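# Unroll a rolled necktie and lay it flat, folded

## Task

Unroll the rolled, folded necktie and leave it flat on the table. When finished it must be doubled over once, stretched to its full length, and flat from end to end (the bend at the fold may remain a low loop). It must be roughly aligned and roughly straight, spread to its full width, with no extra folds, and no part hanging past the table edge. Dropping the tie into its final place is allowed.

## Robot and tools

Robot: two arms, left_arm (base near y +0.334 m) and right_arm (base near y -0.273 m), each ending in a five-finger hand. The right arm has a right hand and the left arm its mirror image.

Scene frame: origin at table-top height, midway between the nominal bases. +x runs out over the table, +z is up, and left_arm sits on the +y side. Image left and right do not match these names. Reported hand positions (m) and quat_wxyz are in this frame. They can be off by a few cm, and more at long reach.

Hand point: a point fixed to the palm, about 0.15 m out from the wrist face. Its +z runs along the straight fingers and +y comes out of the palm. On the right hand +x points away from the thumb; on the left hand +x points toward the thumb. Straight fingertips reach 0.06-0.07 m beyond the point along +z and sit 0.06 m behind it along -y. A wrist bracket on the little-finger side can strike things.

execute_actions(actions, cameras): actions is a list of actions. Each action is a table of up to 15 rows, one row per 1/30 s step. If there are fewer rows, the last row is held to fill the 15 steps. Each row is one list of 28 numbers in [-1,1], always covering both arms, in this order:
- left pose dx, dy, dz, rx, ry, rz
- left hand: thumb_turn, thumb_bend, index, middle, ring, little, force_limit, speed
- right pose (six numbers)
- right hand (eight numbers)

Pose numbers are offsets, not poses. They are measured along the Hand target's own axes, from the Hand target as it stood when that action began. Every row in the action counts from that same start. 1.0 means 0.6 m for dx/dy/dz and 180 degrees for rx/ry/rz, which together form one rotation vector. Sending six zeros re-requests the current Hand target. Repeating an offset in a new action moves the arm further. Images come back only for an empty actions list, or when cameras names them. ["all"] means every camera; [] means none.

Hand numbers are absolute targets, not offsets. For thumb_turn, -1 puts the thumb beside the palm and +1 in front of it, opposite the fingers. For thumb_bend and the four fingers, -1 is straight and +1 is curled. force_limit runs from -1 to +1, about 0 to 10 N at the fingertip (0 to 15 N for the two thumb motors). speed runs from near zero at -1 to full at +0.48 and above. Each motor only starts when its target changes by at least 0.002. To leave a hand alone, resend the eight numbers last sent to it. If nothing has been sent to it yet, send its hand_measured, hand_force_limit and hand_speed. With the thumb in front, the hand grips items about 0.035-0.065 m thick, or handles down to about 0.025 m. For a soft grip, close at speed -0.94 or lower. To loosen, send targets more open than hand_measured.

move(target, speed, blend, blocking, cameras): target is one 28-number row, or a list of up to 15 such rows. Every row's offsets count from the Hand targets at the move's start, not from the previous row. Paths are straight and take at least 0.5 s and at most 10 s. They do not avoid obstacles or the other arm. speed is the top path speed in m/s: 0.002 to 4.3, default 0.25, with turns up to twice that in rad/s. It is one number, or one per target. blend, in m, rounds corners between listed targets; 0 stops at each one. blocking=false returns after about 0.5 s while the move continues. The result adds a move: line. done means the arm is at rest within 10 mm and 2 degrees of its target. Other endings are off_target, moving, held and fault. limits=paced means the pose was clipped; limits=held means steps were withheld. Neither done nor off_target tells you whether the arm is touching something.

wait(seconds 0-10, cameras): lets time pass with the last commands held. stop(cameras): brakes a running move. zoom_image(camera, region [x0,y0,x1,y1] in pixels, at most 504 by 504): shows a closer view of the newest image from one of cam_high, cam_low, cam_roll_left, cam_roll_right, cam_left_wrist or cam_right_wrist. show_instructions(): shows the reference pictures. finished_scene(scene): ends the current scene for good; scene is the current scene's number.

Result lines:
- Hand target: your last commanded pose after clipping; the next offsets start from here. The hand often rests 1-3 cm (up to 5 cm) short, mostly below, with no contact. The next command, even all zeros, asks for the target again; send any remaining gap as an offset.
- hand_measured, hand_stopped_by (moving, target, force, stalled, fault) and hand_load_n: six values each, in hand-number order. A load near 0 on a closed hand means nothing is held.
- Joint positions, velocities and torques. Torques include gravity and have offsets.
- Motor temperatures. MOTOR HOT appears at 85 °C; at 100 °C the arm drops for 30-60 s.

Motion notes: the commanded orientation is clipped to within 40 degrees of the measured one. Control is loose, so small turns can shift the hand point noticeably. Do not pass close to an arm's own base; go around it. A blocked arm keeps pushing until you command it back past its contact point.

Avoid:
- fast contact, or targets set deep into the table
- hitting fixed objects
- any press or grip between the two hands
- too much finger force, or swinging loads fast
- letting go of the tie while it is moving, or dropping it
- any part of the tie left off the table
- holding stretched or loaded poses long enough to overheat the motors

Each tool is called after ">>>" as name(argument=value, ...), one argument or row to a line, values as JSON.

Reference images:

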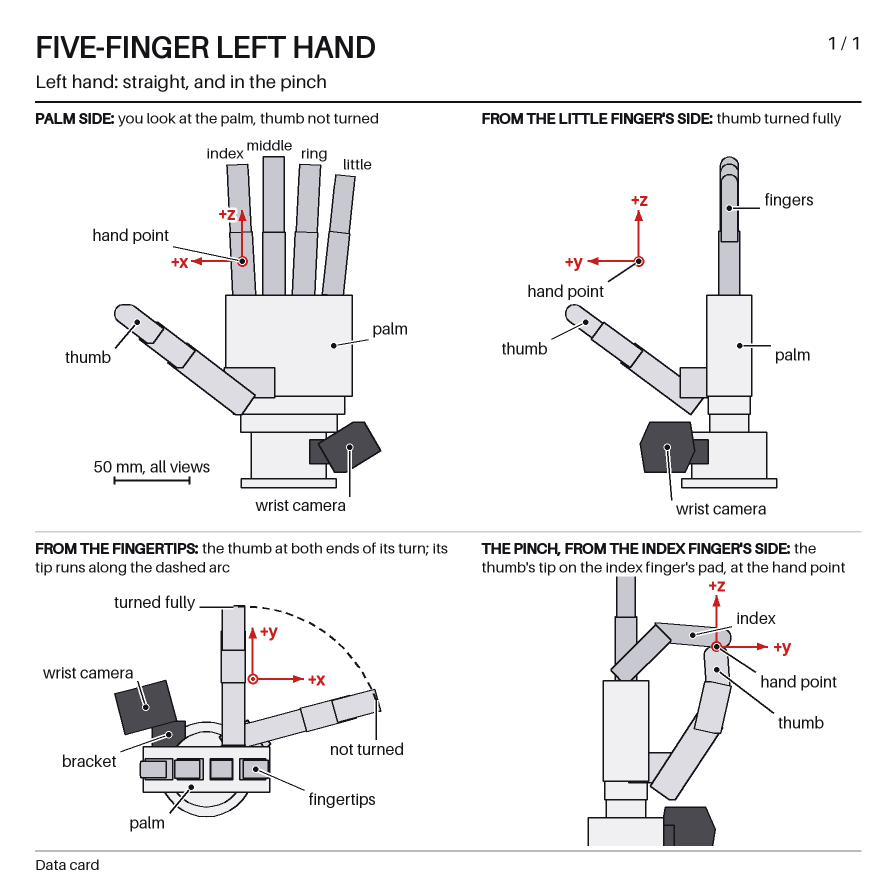

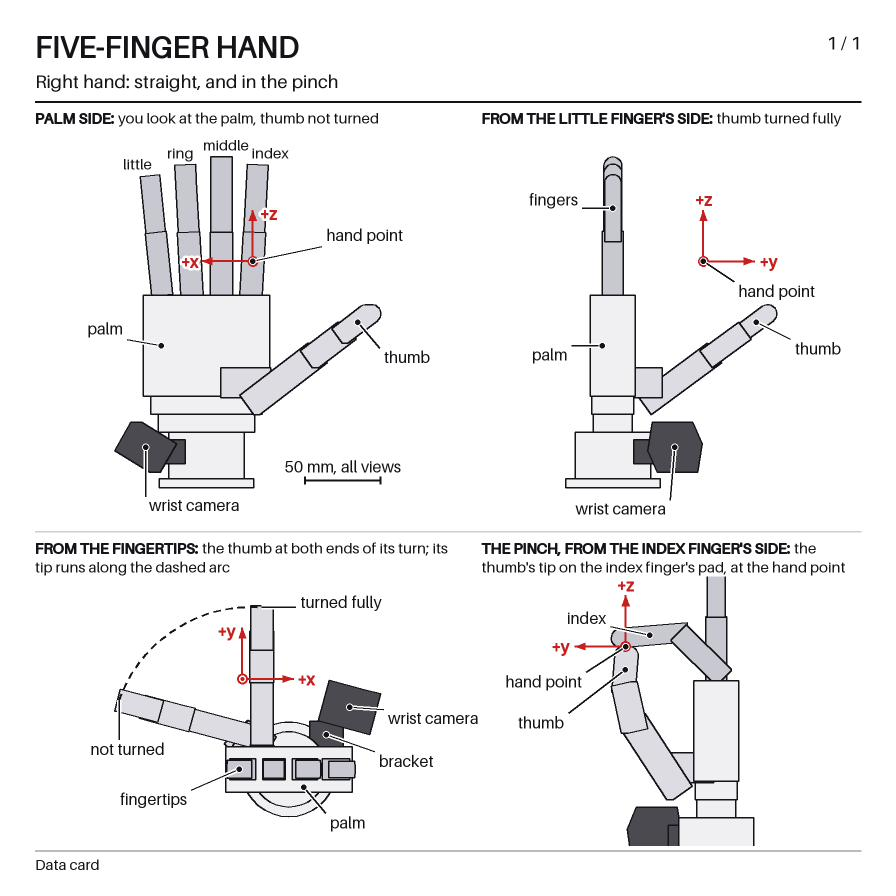

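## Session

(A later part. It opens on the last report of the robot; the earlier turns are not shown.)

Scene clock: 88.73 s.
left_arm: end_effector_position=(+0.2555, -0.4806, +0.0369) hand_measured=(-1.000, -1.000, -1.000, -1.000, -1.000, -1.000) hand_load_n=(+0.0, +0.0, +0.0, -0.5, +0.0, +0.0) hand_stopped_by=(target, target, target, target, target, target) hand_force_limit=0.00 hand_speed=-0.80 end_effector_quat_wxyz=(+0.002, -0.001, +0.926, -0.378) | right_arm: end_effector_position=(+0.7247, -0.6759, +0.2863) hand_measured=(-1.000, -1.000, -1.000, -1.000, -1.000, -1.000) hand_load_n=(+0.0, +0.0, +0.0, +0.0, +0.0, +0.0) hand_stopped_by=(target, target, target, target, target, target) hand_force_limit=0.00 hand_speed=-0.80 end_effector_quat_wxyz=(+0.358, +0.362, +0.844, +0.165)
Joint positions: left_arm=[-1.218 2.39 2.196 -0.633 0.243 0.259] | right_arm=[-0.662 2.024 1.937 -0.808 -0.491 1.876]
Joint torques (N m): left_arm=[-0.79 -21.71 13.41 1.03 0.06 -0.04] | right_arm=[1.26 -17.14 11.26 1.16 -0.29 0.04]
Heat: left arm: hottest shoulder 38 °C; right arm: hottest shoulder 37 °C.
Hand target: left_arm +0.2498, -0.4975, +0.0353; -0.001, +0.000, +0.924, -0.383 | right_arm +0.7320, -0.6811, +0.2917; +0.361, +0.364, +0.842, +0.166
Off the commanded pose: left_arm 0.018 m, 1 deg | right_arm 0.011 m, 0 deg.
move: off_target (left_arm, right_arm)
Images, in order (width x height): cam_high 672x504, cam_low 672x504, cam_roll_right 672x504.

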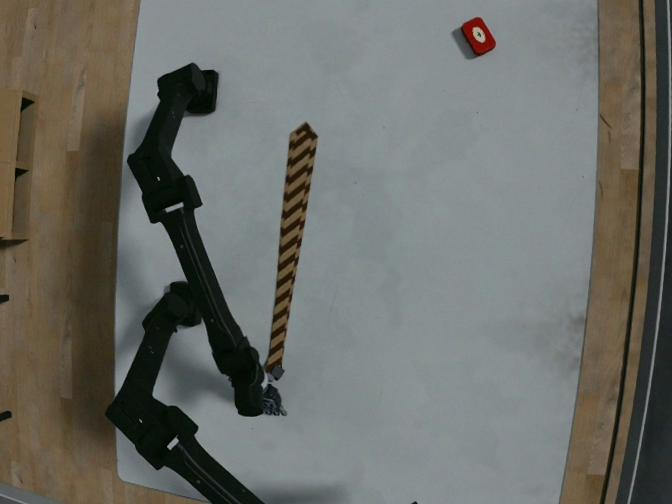

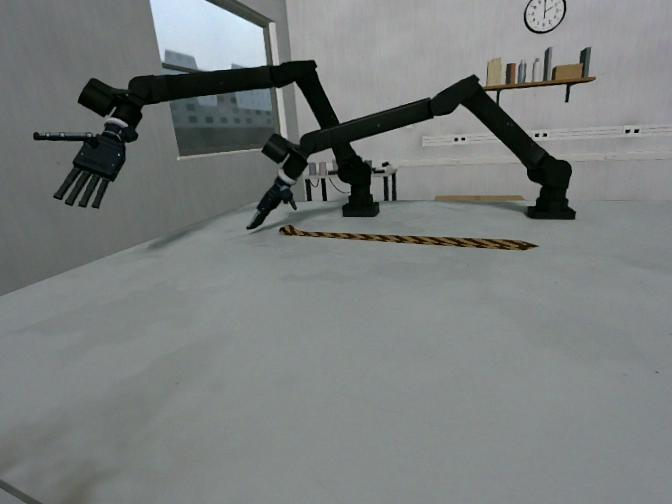

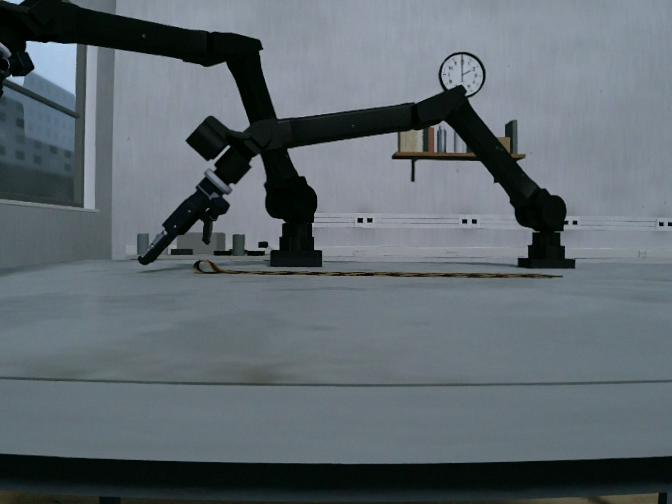

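>>> move(
  target=[
    [0,-0.0825,-0.0825,0,0,0,-1,-1,-1,-1,-1,-1,0,-0.8,0,0,0,0,0,0,-1,-1,-1,-1,-1,-1,0,-0.8],
    [0,0.2356,-0.4005,0,0,0,-1,-1,-1,-1,-1,-1,0,-0.8,0,0,0,0,0,0,-1,-1,-1,-1,-1,-1,0,-0.8],
    [0,0.3346,-0.3016,0,0,0,-1,-1,-1,-1,-1,-1,0,-0.8,0,0,0,0,0,0,-1,-1,-1,-1,-1,-1,0,-0.8],
  ],
  speed=[0.2,0.2,0.1],
  blend=[0.03,0.02,0],
  cameras=["cam_high","cam_roll_left","cam_roll_right"],
)

>>> zoom_image(
  camera="cam_roll_right",
  region=[170, 210, 310, 300],
)

>>> zoom_image(
  camera="cam_high",
  region=[210, 270, 350, 410],
)

Scene clock: 103.57 s.
left_arm: end_effector_position=(+0.2467, -0.2328, +0.0367) hand_measured=(-1.000, -1.000, -1.000, -1.000, -1.000, -1.000) hand_load_n=(+0.0, +0.0, +0.0, +0.0, +0.0, +0.0) hand_stopped_by=(target, target, target, target, target, target) hand_force_limit=0.00 hand_speed=-0.80 end_effector_quat_wxyz=(+0.000, -0.002, +0.921, -0.390) | right_arm: end_effector_position=(+0.7247, -0.6759, +0.2863) hand_measured=(-1.000, -1.000, -1.000, -1.000, -1.000, -1.000) hand_load_n=(+0.0, +0.0, +0.0, +0.0, +0.0, +0.0) hand_stopped_by=(target, target, target, target, target, target) hand_force_limit=0.00 hand_speed=-0.80 end_effector_quat_wxyz=(+0.358, +0.362, +0.844, +0.165)
Joint positions: left_arm=[-1.068 1.802 1.187 -0.223 0.355 0.367] | right_arm=[-0.662 2.024 1.937 -0.808 -0.491 1.876]
Joint torques (N m): left_arm=[0.85 -14.45 6.58 2.11 0.26 0.2] | right_arm=[1.26 -17.2 11.25 1.14 -0.28 0.04]
Motor temperatures (°C): left_arm=[27 39 38 23 26 25] | right_arm=[24 37 29 24 23 24]
Heat: left arm: hottest shoulder 39 °C; right arm: hottest shoulder 37 °C.
Hand target: left_arm +0.2496, -0.2276, +0.0212; +0.000, -0.001, +0.924, -0.383 | right_arm +0.7320, -0.6811, +0.2917; +0.361, +0.364, +0.842, +0.166
Off the commanded pose: left_arm 0.017 m, 1 deg | right_arm 0.011 m, 0 deg.
move: off_target (left_arm, right_arm)
Images, in order (width x height): cam_high 672x504, cam_roll_left 672x504, cam_roll_right 672x504.

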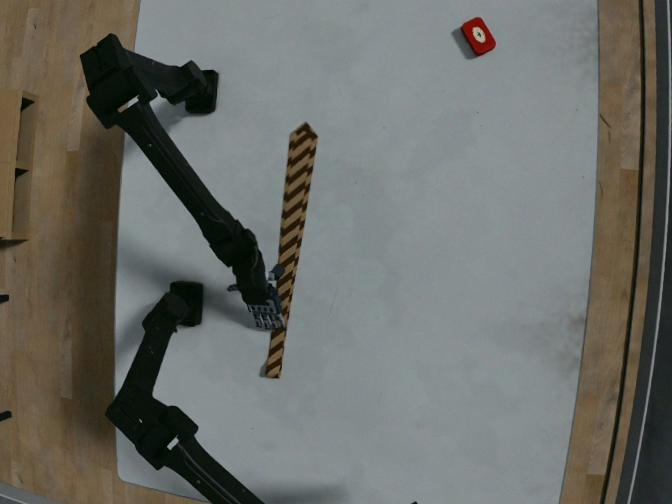

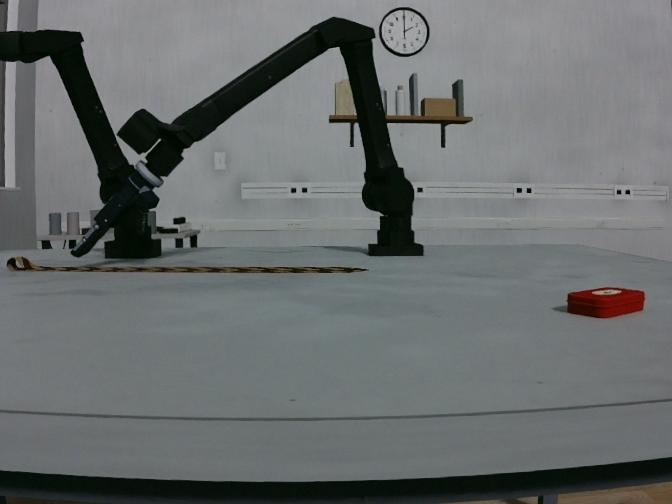

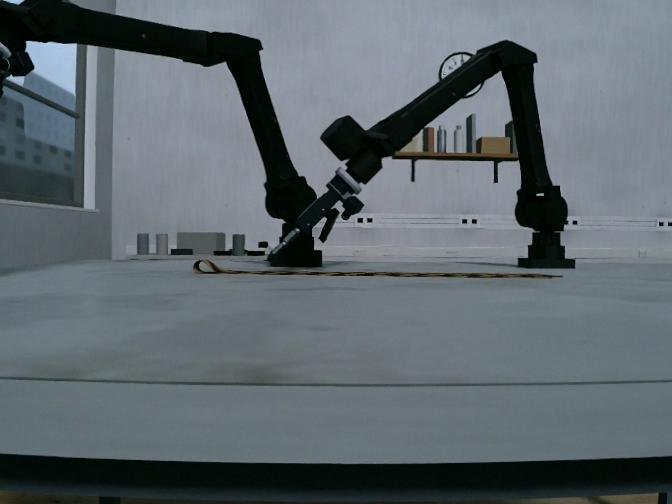

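Scaled by 3.600 from the camera's 672x504 image, which has a finer 960x720 frame.

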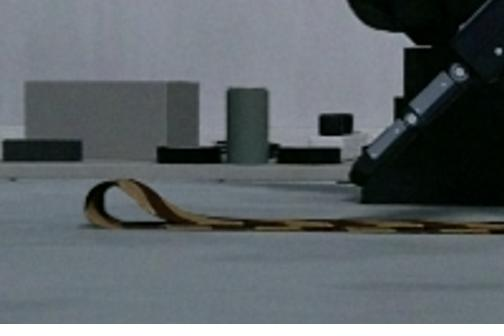

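Scaled by 3.600 from the camera's 672x504 image, which has a finer 960x720 frame.

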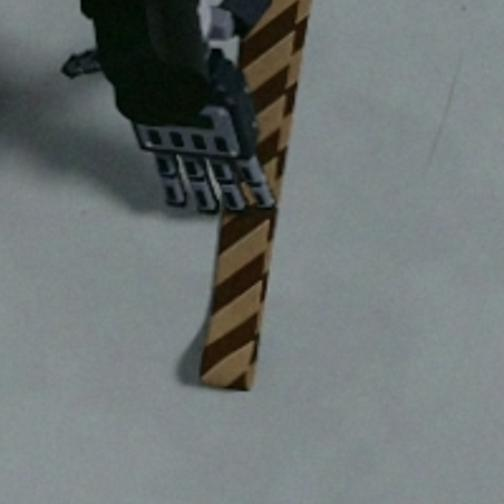

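>>> move(
  target=[
    [0,-0.021,0.05,0,0,0,-1,-1,-1,-1,-1,-1,0,-0.8,0,0,0,0,0,0,-1,-1,-1,-1,-1,-1,0,-0.8],
    [0,-0.165,0.185,0,0,0,-1,-1,-1,-1,-1,-1,0,-0.8,0,0,0,0,0,0,-1,-1,-1,-1,-1,-1,0,-0.8],
  ],
  speed=0.08,
  blend=0.005,
  cameras=["cam_high","cam_roll_right"],
)

>>> zoom_image(
  camera="cam_roll_right",
  region=[130, 210, 270, 300],
)

>>> zoom_image(
  camera="cam_high",
  region=[210, 300, 350, 440],
)

Scene clock: 111.13 s.
left_arm: end_effector_position=(+0.2540, -0.3596, +0.0206) hand_measured=(-1.000, -1.000, -1.000, -1.000, -1.000, -1.000) hand_load_n=(+0.0, +0.0, +0.0, +0.5, +0.0, +0.0) hand_stopped_by=(target, target, target, target, target, target) hand_force_limit=0.00 hand_speed=-0.80 end_effector_quat_wxyz=(+0.004, +0.000, +0.923, -0.386) | right_arm: end_effector_position=(+0.7247, -0.6759, +0.2863) hand_measured=(-1.000, -1.000, -1.000, -1.000, -1.000, -1.000) hand_load_n=(+0.0, +0.0, +0.0, +0.0, -0.5, +0.0) hand_stopped_by=(target, target, target, target, target, target) hand_force_limit=0.00 hand_speed=-0.80 end_effector_quat_wxyz=(+0.358, +0.362, +0.844, +0.165)
Joint positions: left_arm=[-1.156 2.082 1.592 -0.331 0.286 0.305] | right_arm=[-0.662 2.024 1.937 -0.808 -0.491 1.876]
Joint torques (N m): left_arm=[-0.85 -17.08 11.74 0.83 0.05 -0.03] | right_arm=[1.2 -17.2 11.25 1.16 -0.29 0.04]
Heat: left arm: hottest shoulder 39 °C; right arm: hottest shoulder 37 °C.
Hand target: left_arm +0.2497, -0.3760, +0.0128; -0.001, -0.001, +0.924, -0.383 | right_arm +0.7320, -0.6811, +0.2917; +0.361, +0.364, +0.842, +0.166
Off the commanded pose: left_arm 0.019 m, 1 deg | right_arm 0.011 m, 0 deg.
move: off_target (left_arm, right_arm)
Images, in order (width x height): cam_high 672x504, cam_roll_right 672x504.

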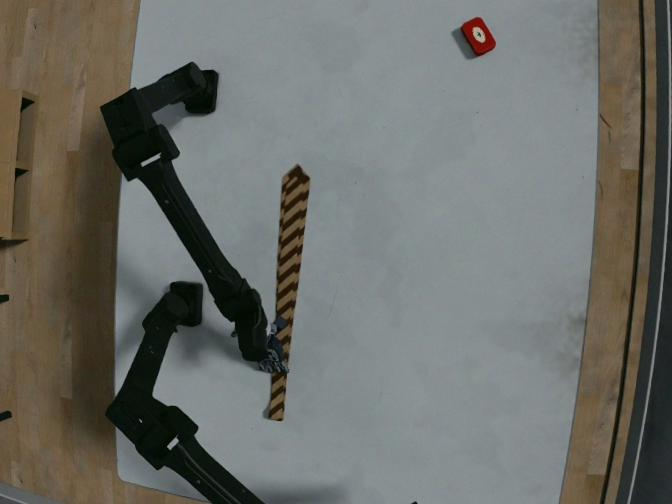

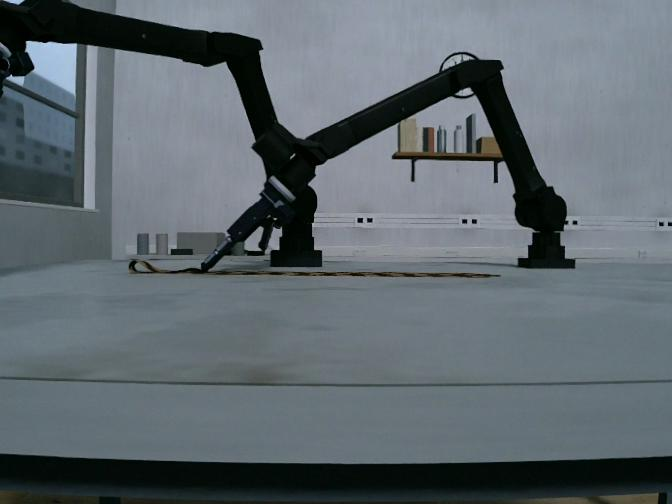

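Scaled by 3.600 from the camera's 672x504 image, which has a finer 960x720 frame.

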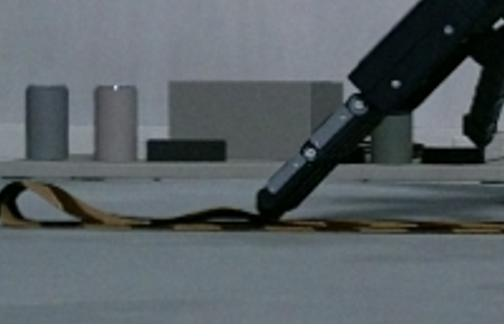

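Scaled by 3.600 from the camera's 672x504 image, which has a finer 960x720 frame.

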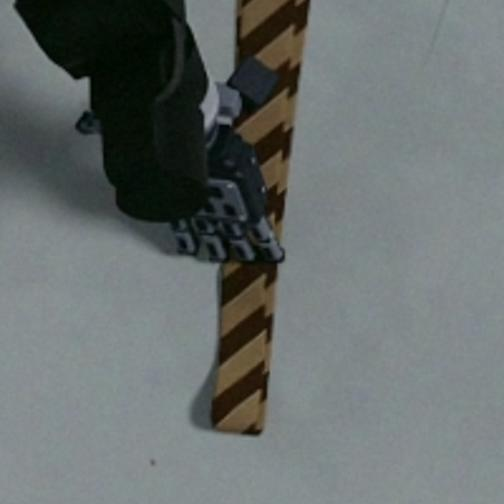

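>>> wait(
  seconds=0.1,
  cameras=["cam_low","cam_left_wrist","cam_roll_right"],
)

>>> zoom_image(
  camera="cam_roll_right",
  region=[120, 250, 240, 290],
)

>>> zoom_image(
  camera="cam_low",
  region=[210, 210, 330, 260],
)

Scene clock: 115.63 s.
left_arm: end_effector_position=(+0.2540, -0.3596, +0.0206) hand_measured=(-1.000, -1.000, -1.000, -1.000, -1.000, -1.000) hand_load_n=(+0.0, +0.0, +0.0, +0.5, +0.0, +0.0) hand_stopped_by=(target, target, target, target, target, target) hand_force_limit=0.00 hand_speed=-0.80 end_effector_quat_wxyz=(+0.004, -0.001, +0.923, -0.386) | right_arm: end_effector_position=(+0.7247, -0.6759, +0.2863) hand_measured=(-1.000, -1.000, -1.000, -1.000, -1.000, -1.000) hand_load_n=(+0.0, +0.0, +0.0, +0.0, -0.5, +0.0) hand_stopped_by=(target, target, target, target, target, target) hand_force_limit=0.00 hand_speed=-0.80 end_effector_quat_wxyz=(+0.358, +0.362, +0.844, +0.165)
Joint positions: left_arm=[-1.156 2.082 1.592 -0.331 0.286 0.305] | right_arm=[-0.662 2.024 1.937 -0.808 -0.491 1.876]
Joint torques (N m): left_arm=[-0.91 -17.2 11.74 0.81 0.05 -0.04] | right_arm=[1.2 -17.2 11.26 1.14 -0.29 0.04]
Heat: left arm: hottest shoulder 39 °C; right arm: hottest shoulder 37 °C.
Hand target: left_arm +0.2497, -0.3760, +0.0128; -0.001, -0.001, +0.924, -0.383 | right_arm +0.7320, -0.6811, +0.2917; +0.361, +0.364, +0.842, +0.166
Off the commanded pose: left_arm 0.019 m, 1 deg | right_arm 0.011 m, 0 deg.
wait: 0.10 s; at rest from the start
camera_calibration:
cam_left_wrist: T_world_to_cam=[[-0.295962, -0.684058, 0.666686, -0.17936], [-0.823881, 0.535991, 0.184212, 0.397226], [-0.48335, -0.49475, -0.722216, 0.074046], [0, 0, 0, 1]] pos_world=[0.309973, -0.298968, 0.0998801]
Images, in order (width x height): cam_low 672x504, cam_roll_right 672x504, cam_left_wrist 672x504.

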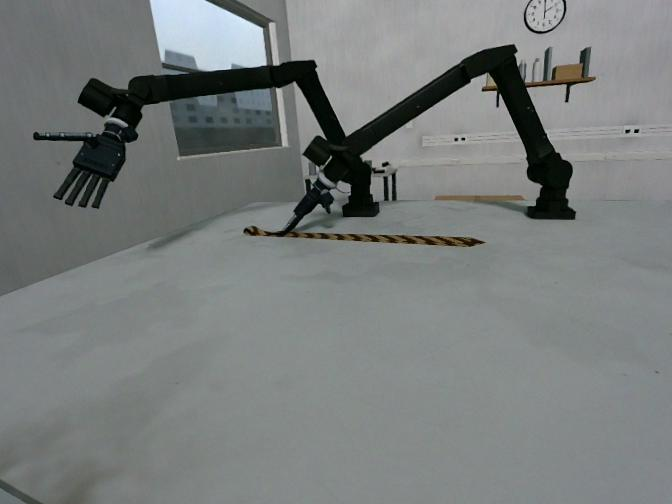

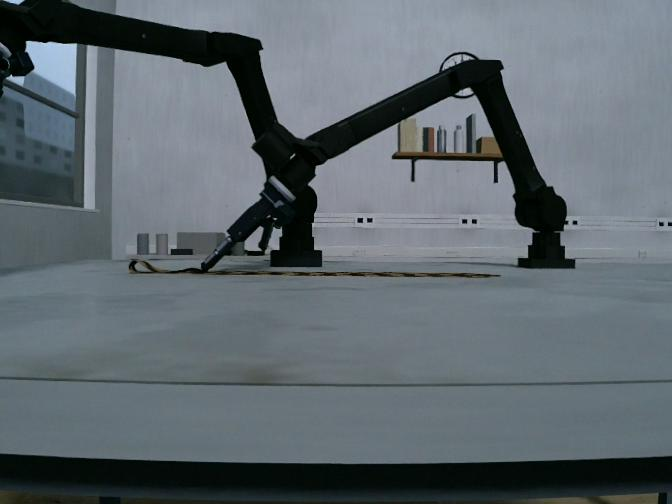

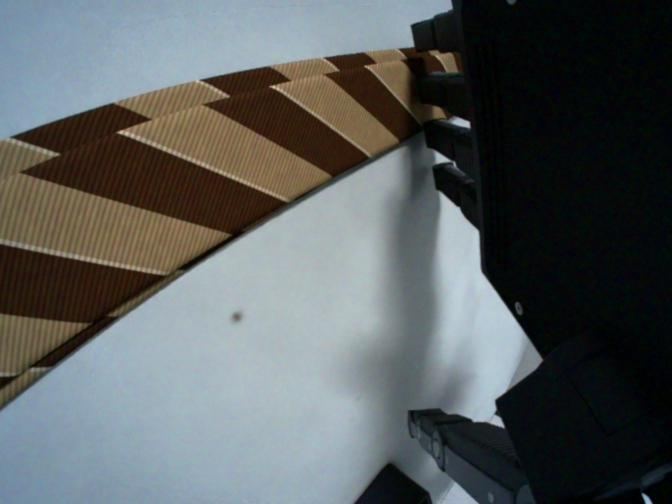

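Scaled by 4.200 from the camera's 672x504 image, which has a finer 960x720 frame.

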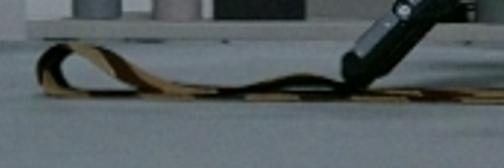

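Scaled by 4.200 from the camera's 672x504 image, which has a finer 960x720 frame.

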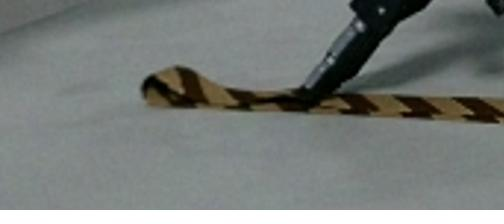

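>>> move(
  target=[
    [0,-0.019,-0.019,0,0,0,-1,-1,-1,-1,-1,-1,0,-0.8,0,0,0,0,0,0,-1,-1,-1,-1,-1,-1,0,-0.8],
    [0,-0.2757,0.2427,0,0,0,-1,-1,-1,-1,-1,-1,0,-0.8,0,0,0,0,0,0,-1,-1,-1,-1,-1,-1,0,-0.8],
  ],
  speed=0.1,
  blend=0,
  cameras=["cam_high","cam_roll_right"],
)

>>> zoom_image(
  camera="cam_roll_right",
  region=[40, 240, 220, 300],
)

>>> zoom_image(
  camera="cam_high",
  region=[210, 340, 350, 480],
)

Scene clock: 126.87 s.
left_arm: end_effector_position=(+0.2563, -0.5798, +0.0229) hand_measured=(-1.000, -1.000, -1.000, -1.000, -1.000, -1.000) hand_load_n=(+0.0, +0.0, +0.0, +0.0, -0.5, +0.0) hand_stopped_by=(target, target, target, target, target, target) hand_force_limit=0.00 hand_speed=-0.80 end_effector_quat_wxyz=(+0.025, -0.014, +0.900, -0.436) | right_arm: end_effector_position=(+0.7247, -0.6759, +0.2863) hand_measured=(-1.000, -1.000, -1.000, -1.000, -1.000, -1.000) hand_load_n=(+0.0, +0.0, +0.0, +0.0, +0.0, +0.0) hand_stopped_by=(target, target, target, target, target, target) hand_force_limit=0.00 hand_speed=-0.80 end_effector_quat_wxyz=(+0.358, +0.362, +0.844, +0.165)
Joint positions: left_arm=[-1.261 2.782 2.863 -0.763 0.189 0.194] | right_arm=[-0.662 2.024 1.937 -0.808 -0.491 1.876]
Joint torques (N m): left_arm=[-0.67 -24.53 13.86 2.4 -0.01 -0.03] | right_arm=[1.26 -17.14 11.25 1.13 -0.29 0.04]
Heat: left arm: hottest shoulder 39 °C; right arm: hottest shoulder 37 °C.
Hand target: left_arm +0.2499, -0.5960, +0.0271; +0.000, +0.000, +0.924, -0.383 | right_arm +0.7320, -0.6811, +0.2917; +0.361, +0.364, +0.842, +0.166
Off the commanded pose: left_arm 0.018 m, 7 deg | right_arm 0.011 m, 0 deg.
elbow stopped short (left arm): the move would have taken joint 3 (elbow) straighter than the controller allows.
move: off_target (left_arm, right_arm)
Images, in order (width x height): cam_high 672x504, cam_roll_right 672x504.

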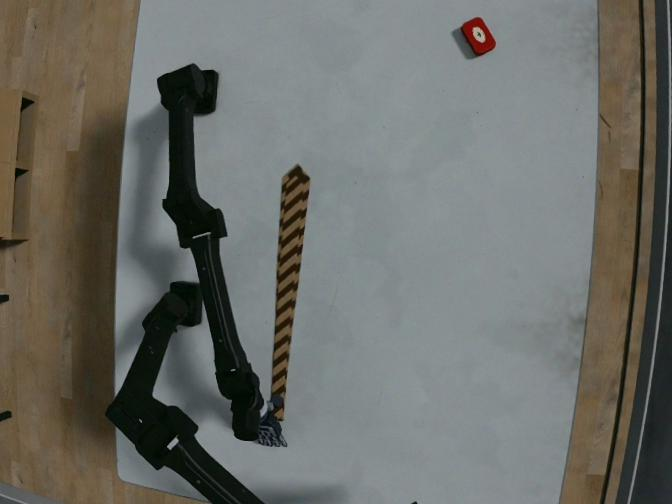

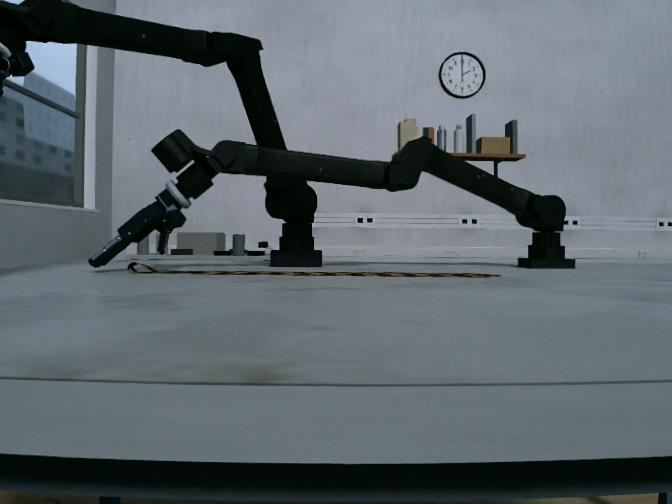

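Scaled by 2.800 from the camera's 672x504 image, which has a finer 960x720 frame.

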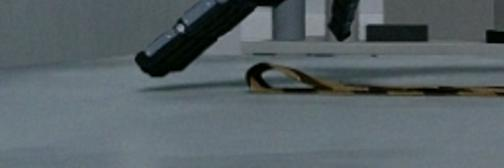

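Scaled by 3.600 from the camera's 672x504 image, which has a finer 960x720 frame.

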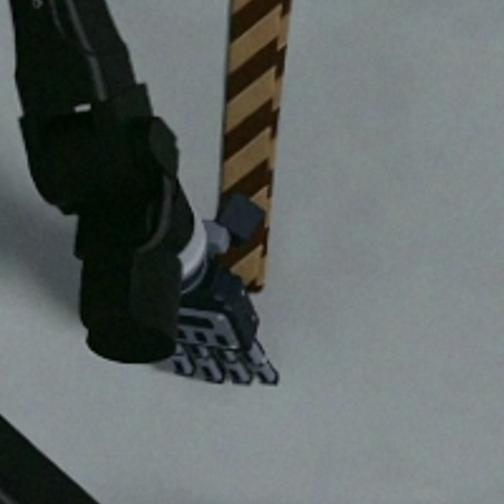

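>>> move(
  target=[0.25,-0.15,-0.3,0,0,0,-1,-1,-1,-1,-1,-1,0,-0.8,0,0,0,0,0,0,-1,-1,-1,-1,-1,-1,0,-0.8],
  cameras=["cam_high","cam_low","cam_roll_right"],
)

>>> zoom_image(
  camera="cam_roll_right",
  region=[110, 250, 230, 290],
)

>>> zoom_image(
  camera="cam_high",
  region=[170, 150, 450, 430],
)

>>> zoom_image(
  camera="cam_low",
  region=[220, 210, 520, 270],
)

Scene clock: 134.13 s.
left_arm: end_effector_position=(+0.2143, -0.5726, +0.0791) hand_measured=(-1.000, -1.000, -1.000, -1.000, -1.000, -1.000) hand_load_n=(-0.5, +0.0, +0.0, +0.0, +0.0, +0.0) hand_stopped_by=(target, target, target, target, target, target) hand_force_limit=0.00 hand_speed=-0.80 end_effector_quat_wxyz=(+0.022, -0.008, +0.906, -0.422) | right_arm: end_effector_position=(+0.7247, -0.6759, +0.2863) hand_measured=(-1.000, -1.000, -1.000, -1.000, -1.000, -1.000) hand_load_n=(+0.0, +0.0, +0.0, +0.0, +0.0, +0.0) hand_stopped_by=(target, target, target, target, target, target) hand_force_limit=0.00 hand_speed=-0.80 end_effector_quat_wxyz=(+0.358, +0.362, +0.844, +0.165)
Joint positions: left_arm=[-1.306 2.672 2.806 -0.842 0.159 0.178] | right_arm=[-0.662 2.024 1.937 -0.808 -0.491 1.876]
Joint torques (N m): left_arm=[0.91 -25.7 8.16 2.06 0.04 0.09] | right_arm=[1.26 -17.2 11.25 1.14 -0.29 0.04]
Heat: left arm: hottest shoulder 39 °C; right arm: hottest shoulder 37 °C.
Hand target: left_arm +0.2236, -0.5700, +0.0583; +0.022, -0.014, +0.910, -0.414 (not the last commanded pose) | right_arm +0.7320, -0.6811, +0.2917; +0.361, +0.364, +0.842, +0.166
Off the commanded pose: left_arm 0.184 m, 6 deg | right_arm 0.011 m, 0 deg.
move: held (left_arm; a check stopped the path), off_target (right_arm); limits=held
pose unreachable (left arm): on one or more control steps of this call, first in action 0 (counted from 0), this arm could not follow its commanded pose, so it was not sent that pose on those steps. It may still have moved: this result reports where it is.
cause: moving toward the commanded pose would bring a part of the arm too close to another arm (a part of this arm just beyond joint 3 (elbow) and a part of the right arm just beyond its joint 2 (shoulder), at the place that arm is still heading or pushing toward).
Images, in order (width x height): cam_high 672x504, cam_low 672x504, cam_roll_right 672x504.

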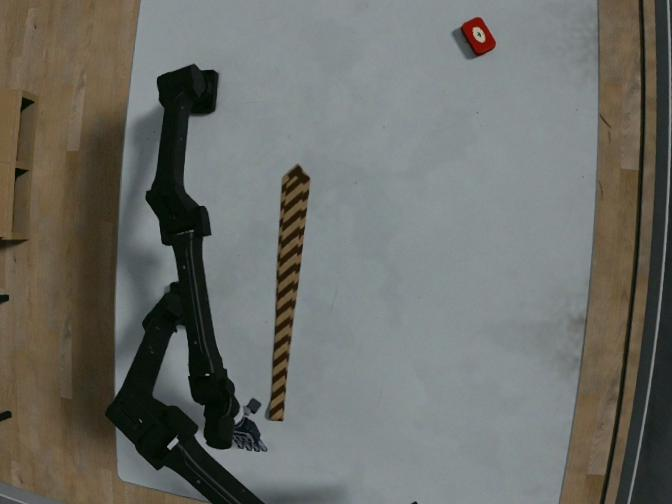

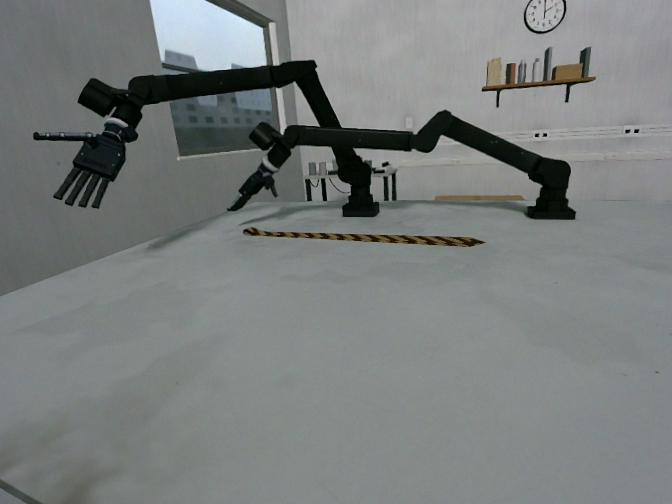

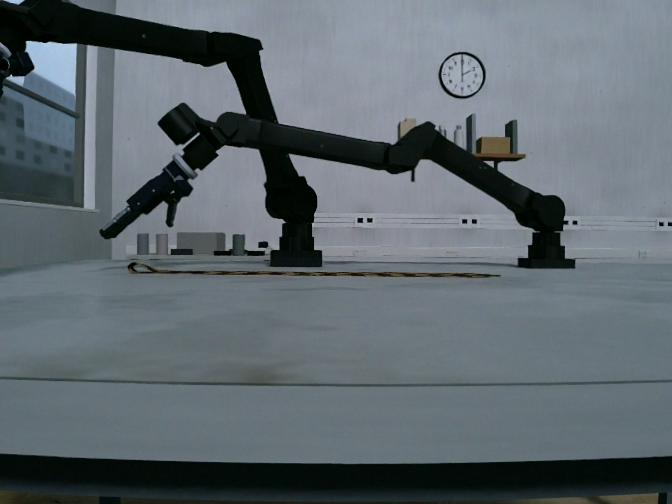

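Scaled by 4.200 from the camera's 672x504 image, which has a finer 960x720 frame.

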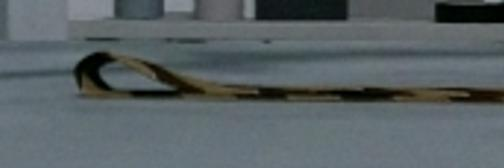

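Scaled by 1.800 from the camera's 672x504 image, which has a finer 960x720 frame.

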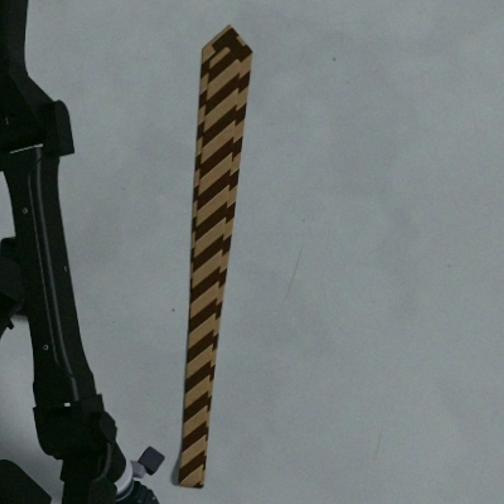

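Scaled by 1.680 from the camera's 672x504 image, which has a finer 960x720 frame.

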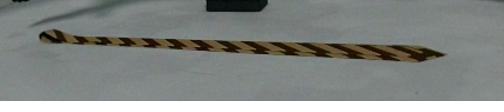

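Two layers run tip to fold, and the fold is a low loop. Done.

>>> finished_scene(
  scene=1,
)

The scene is finished: the task was done.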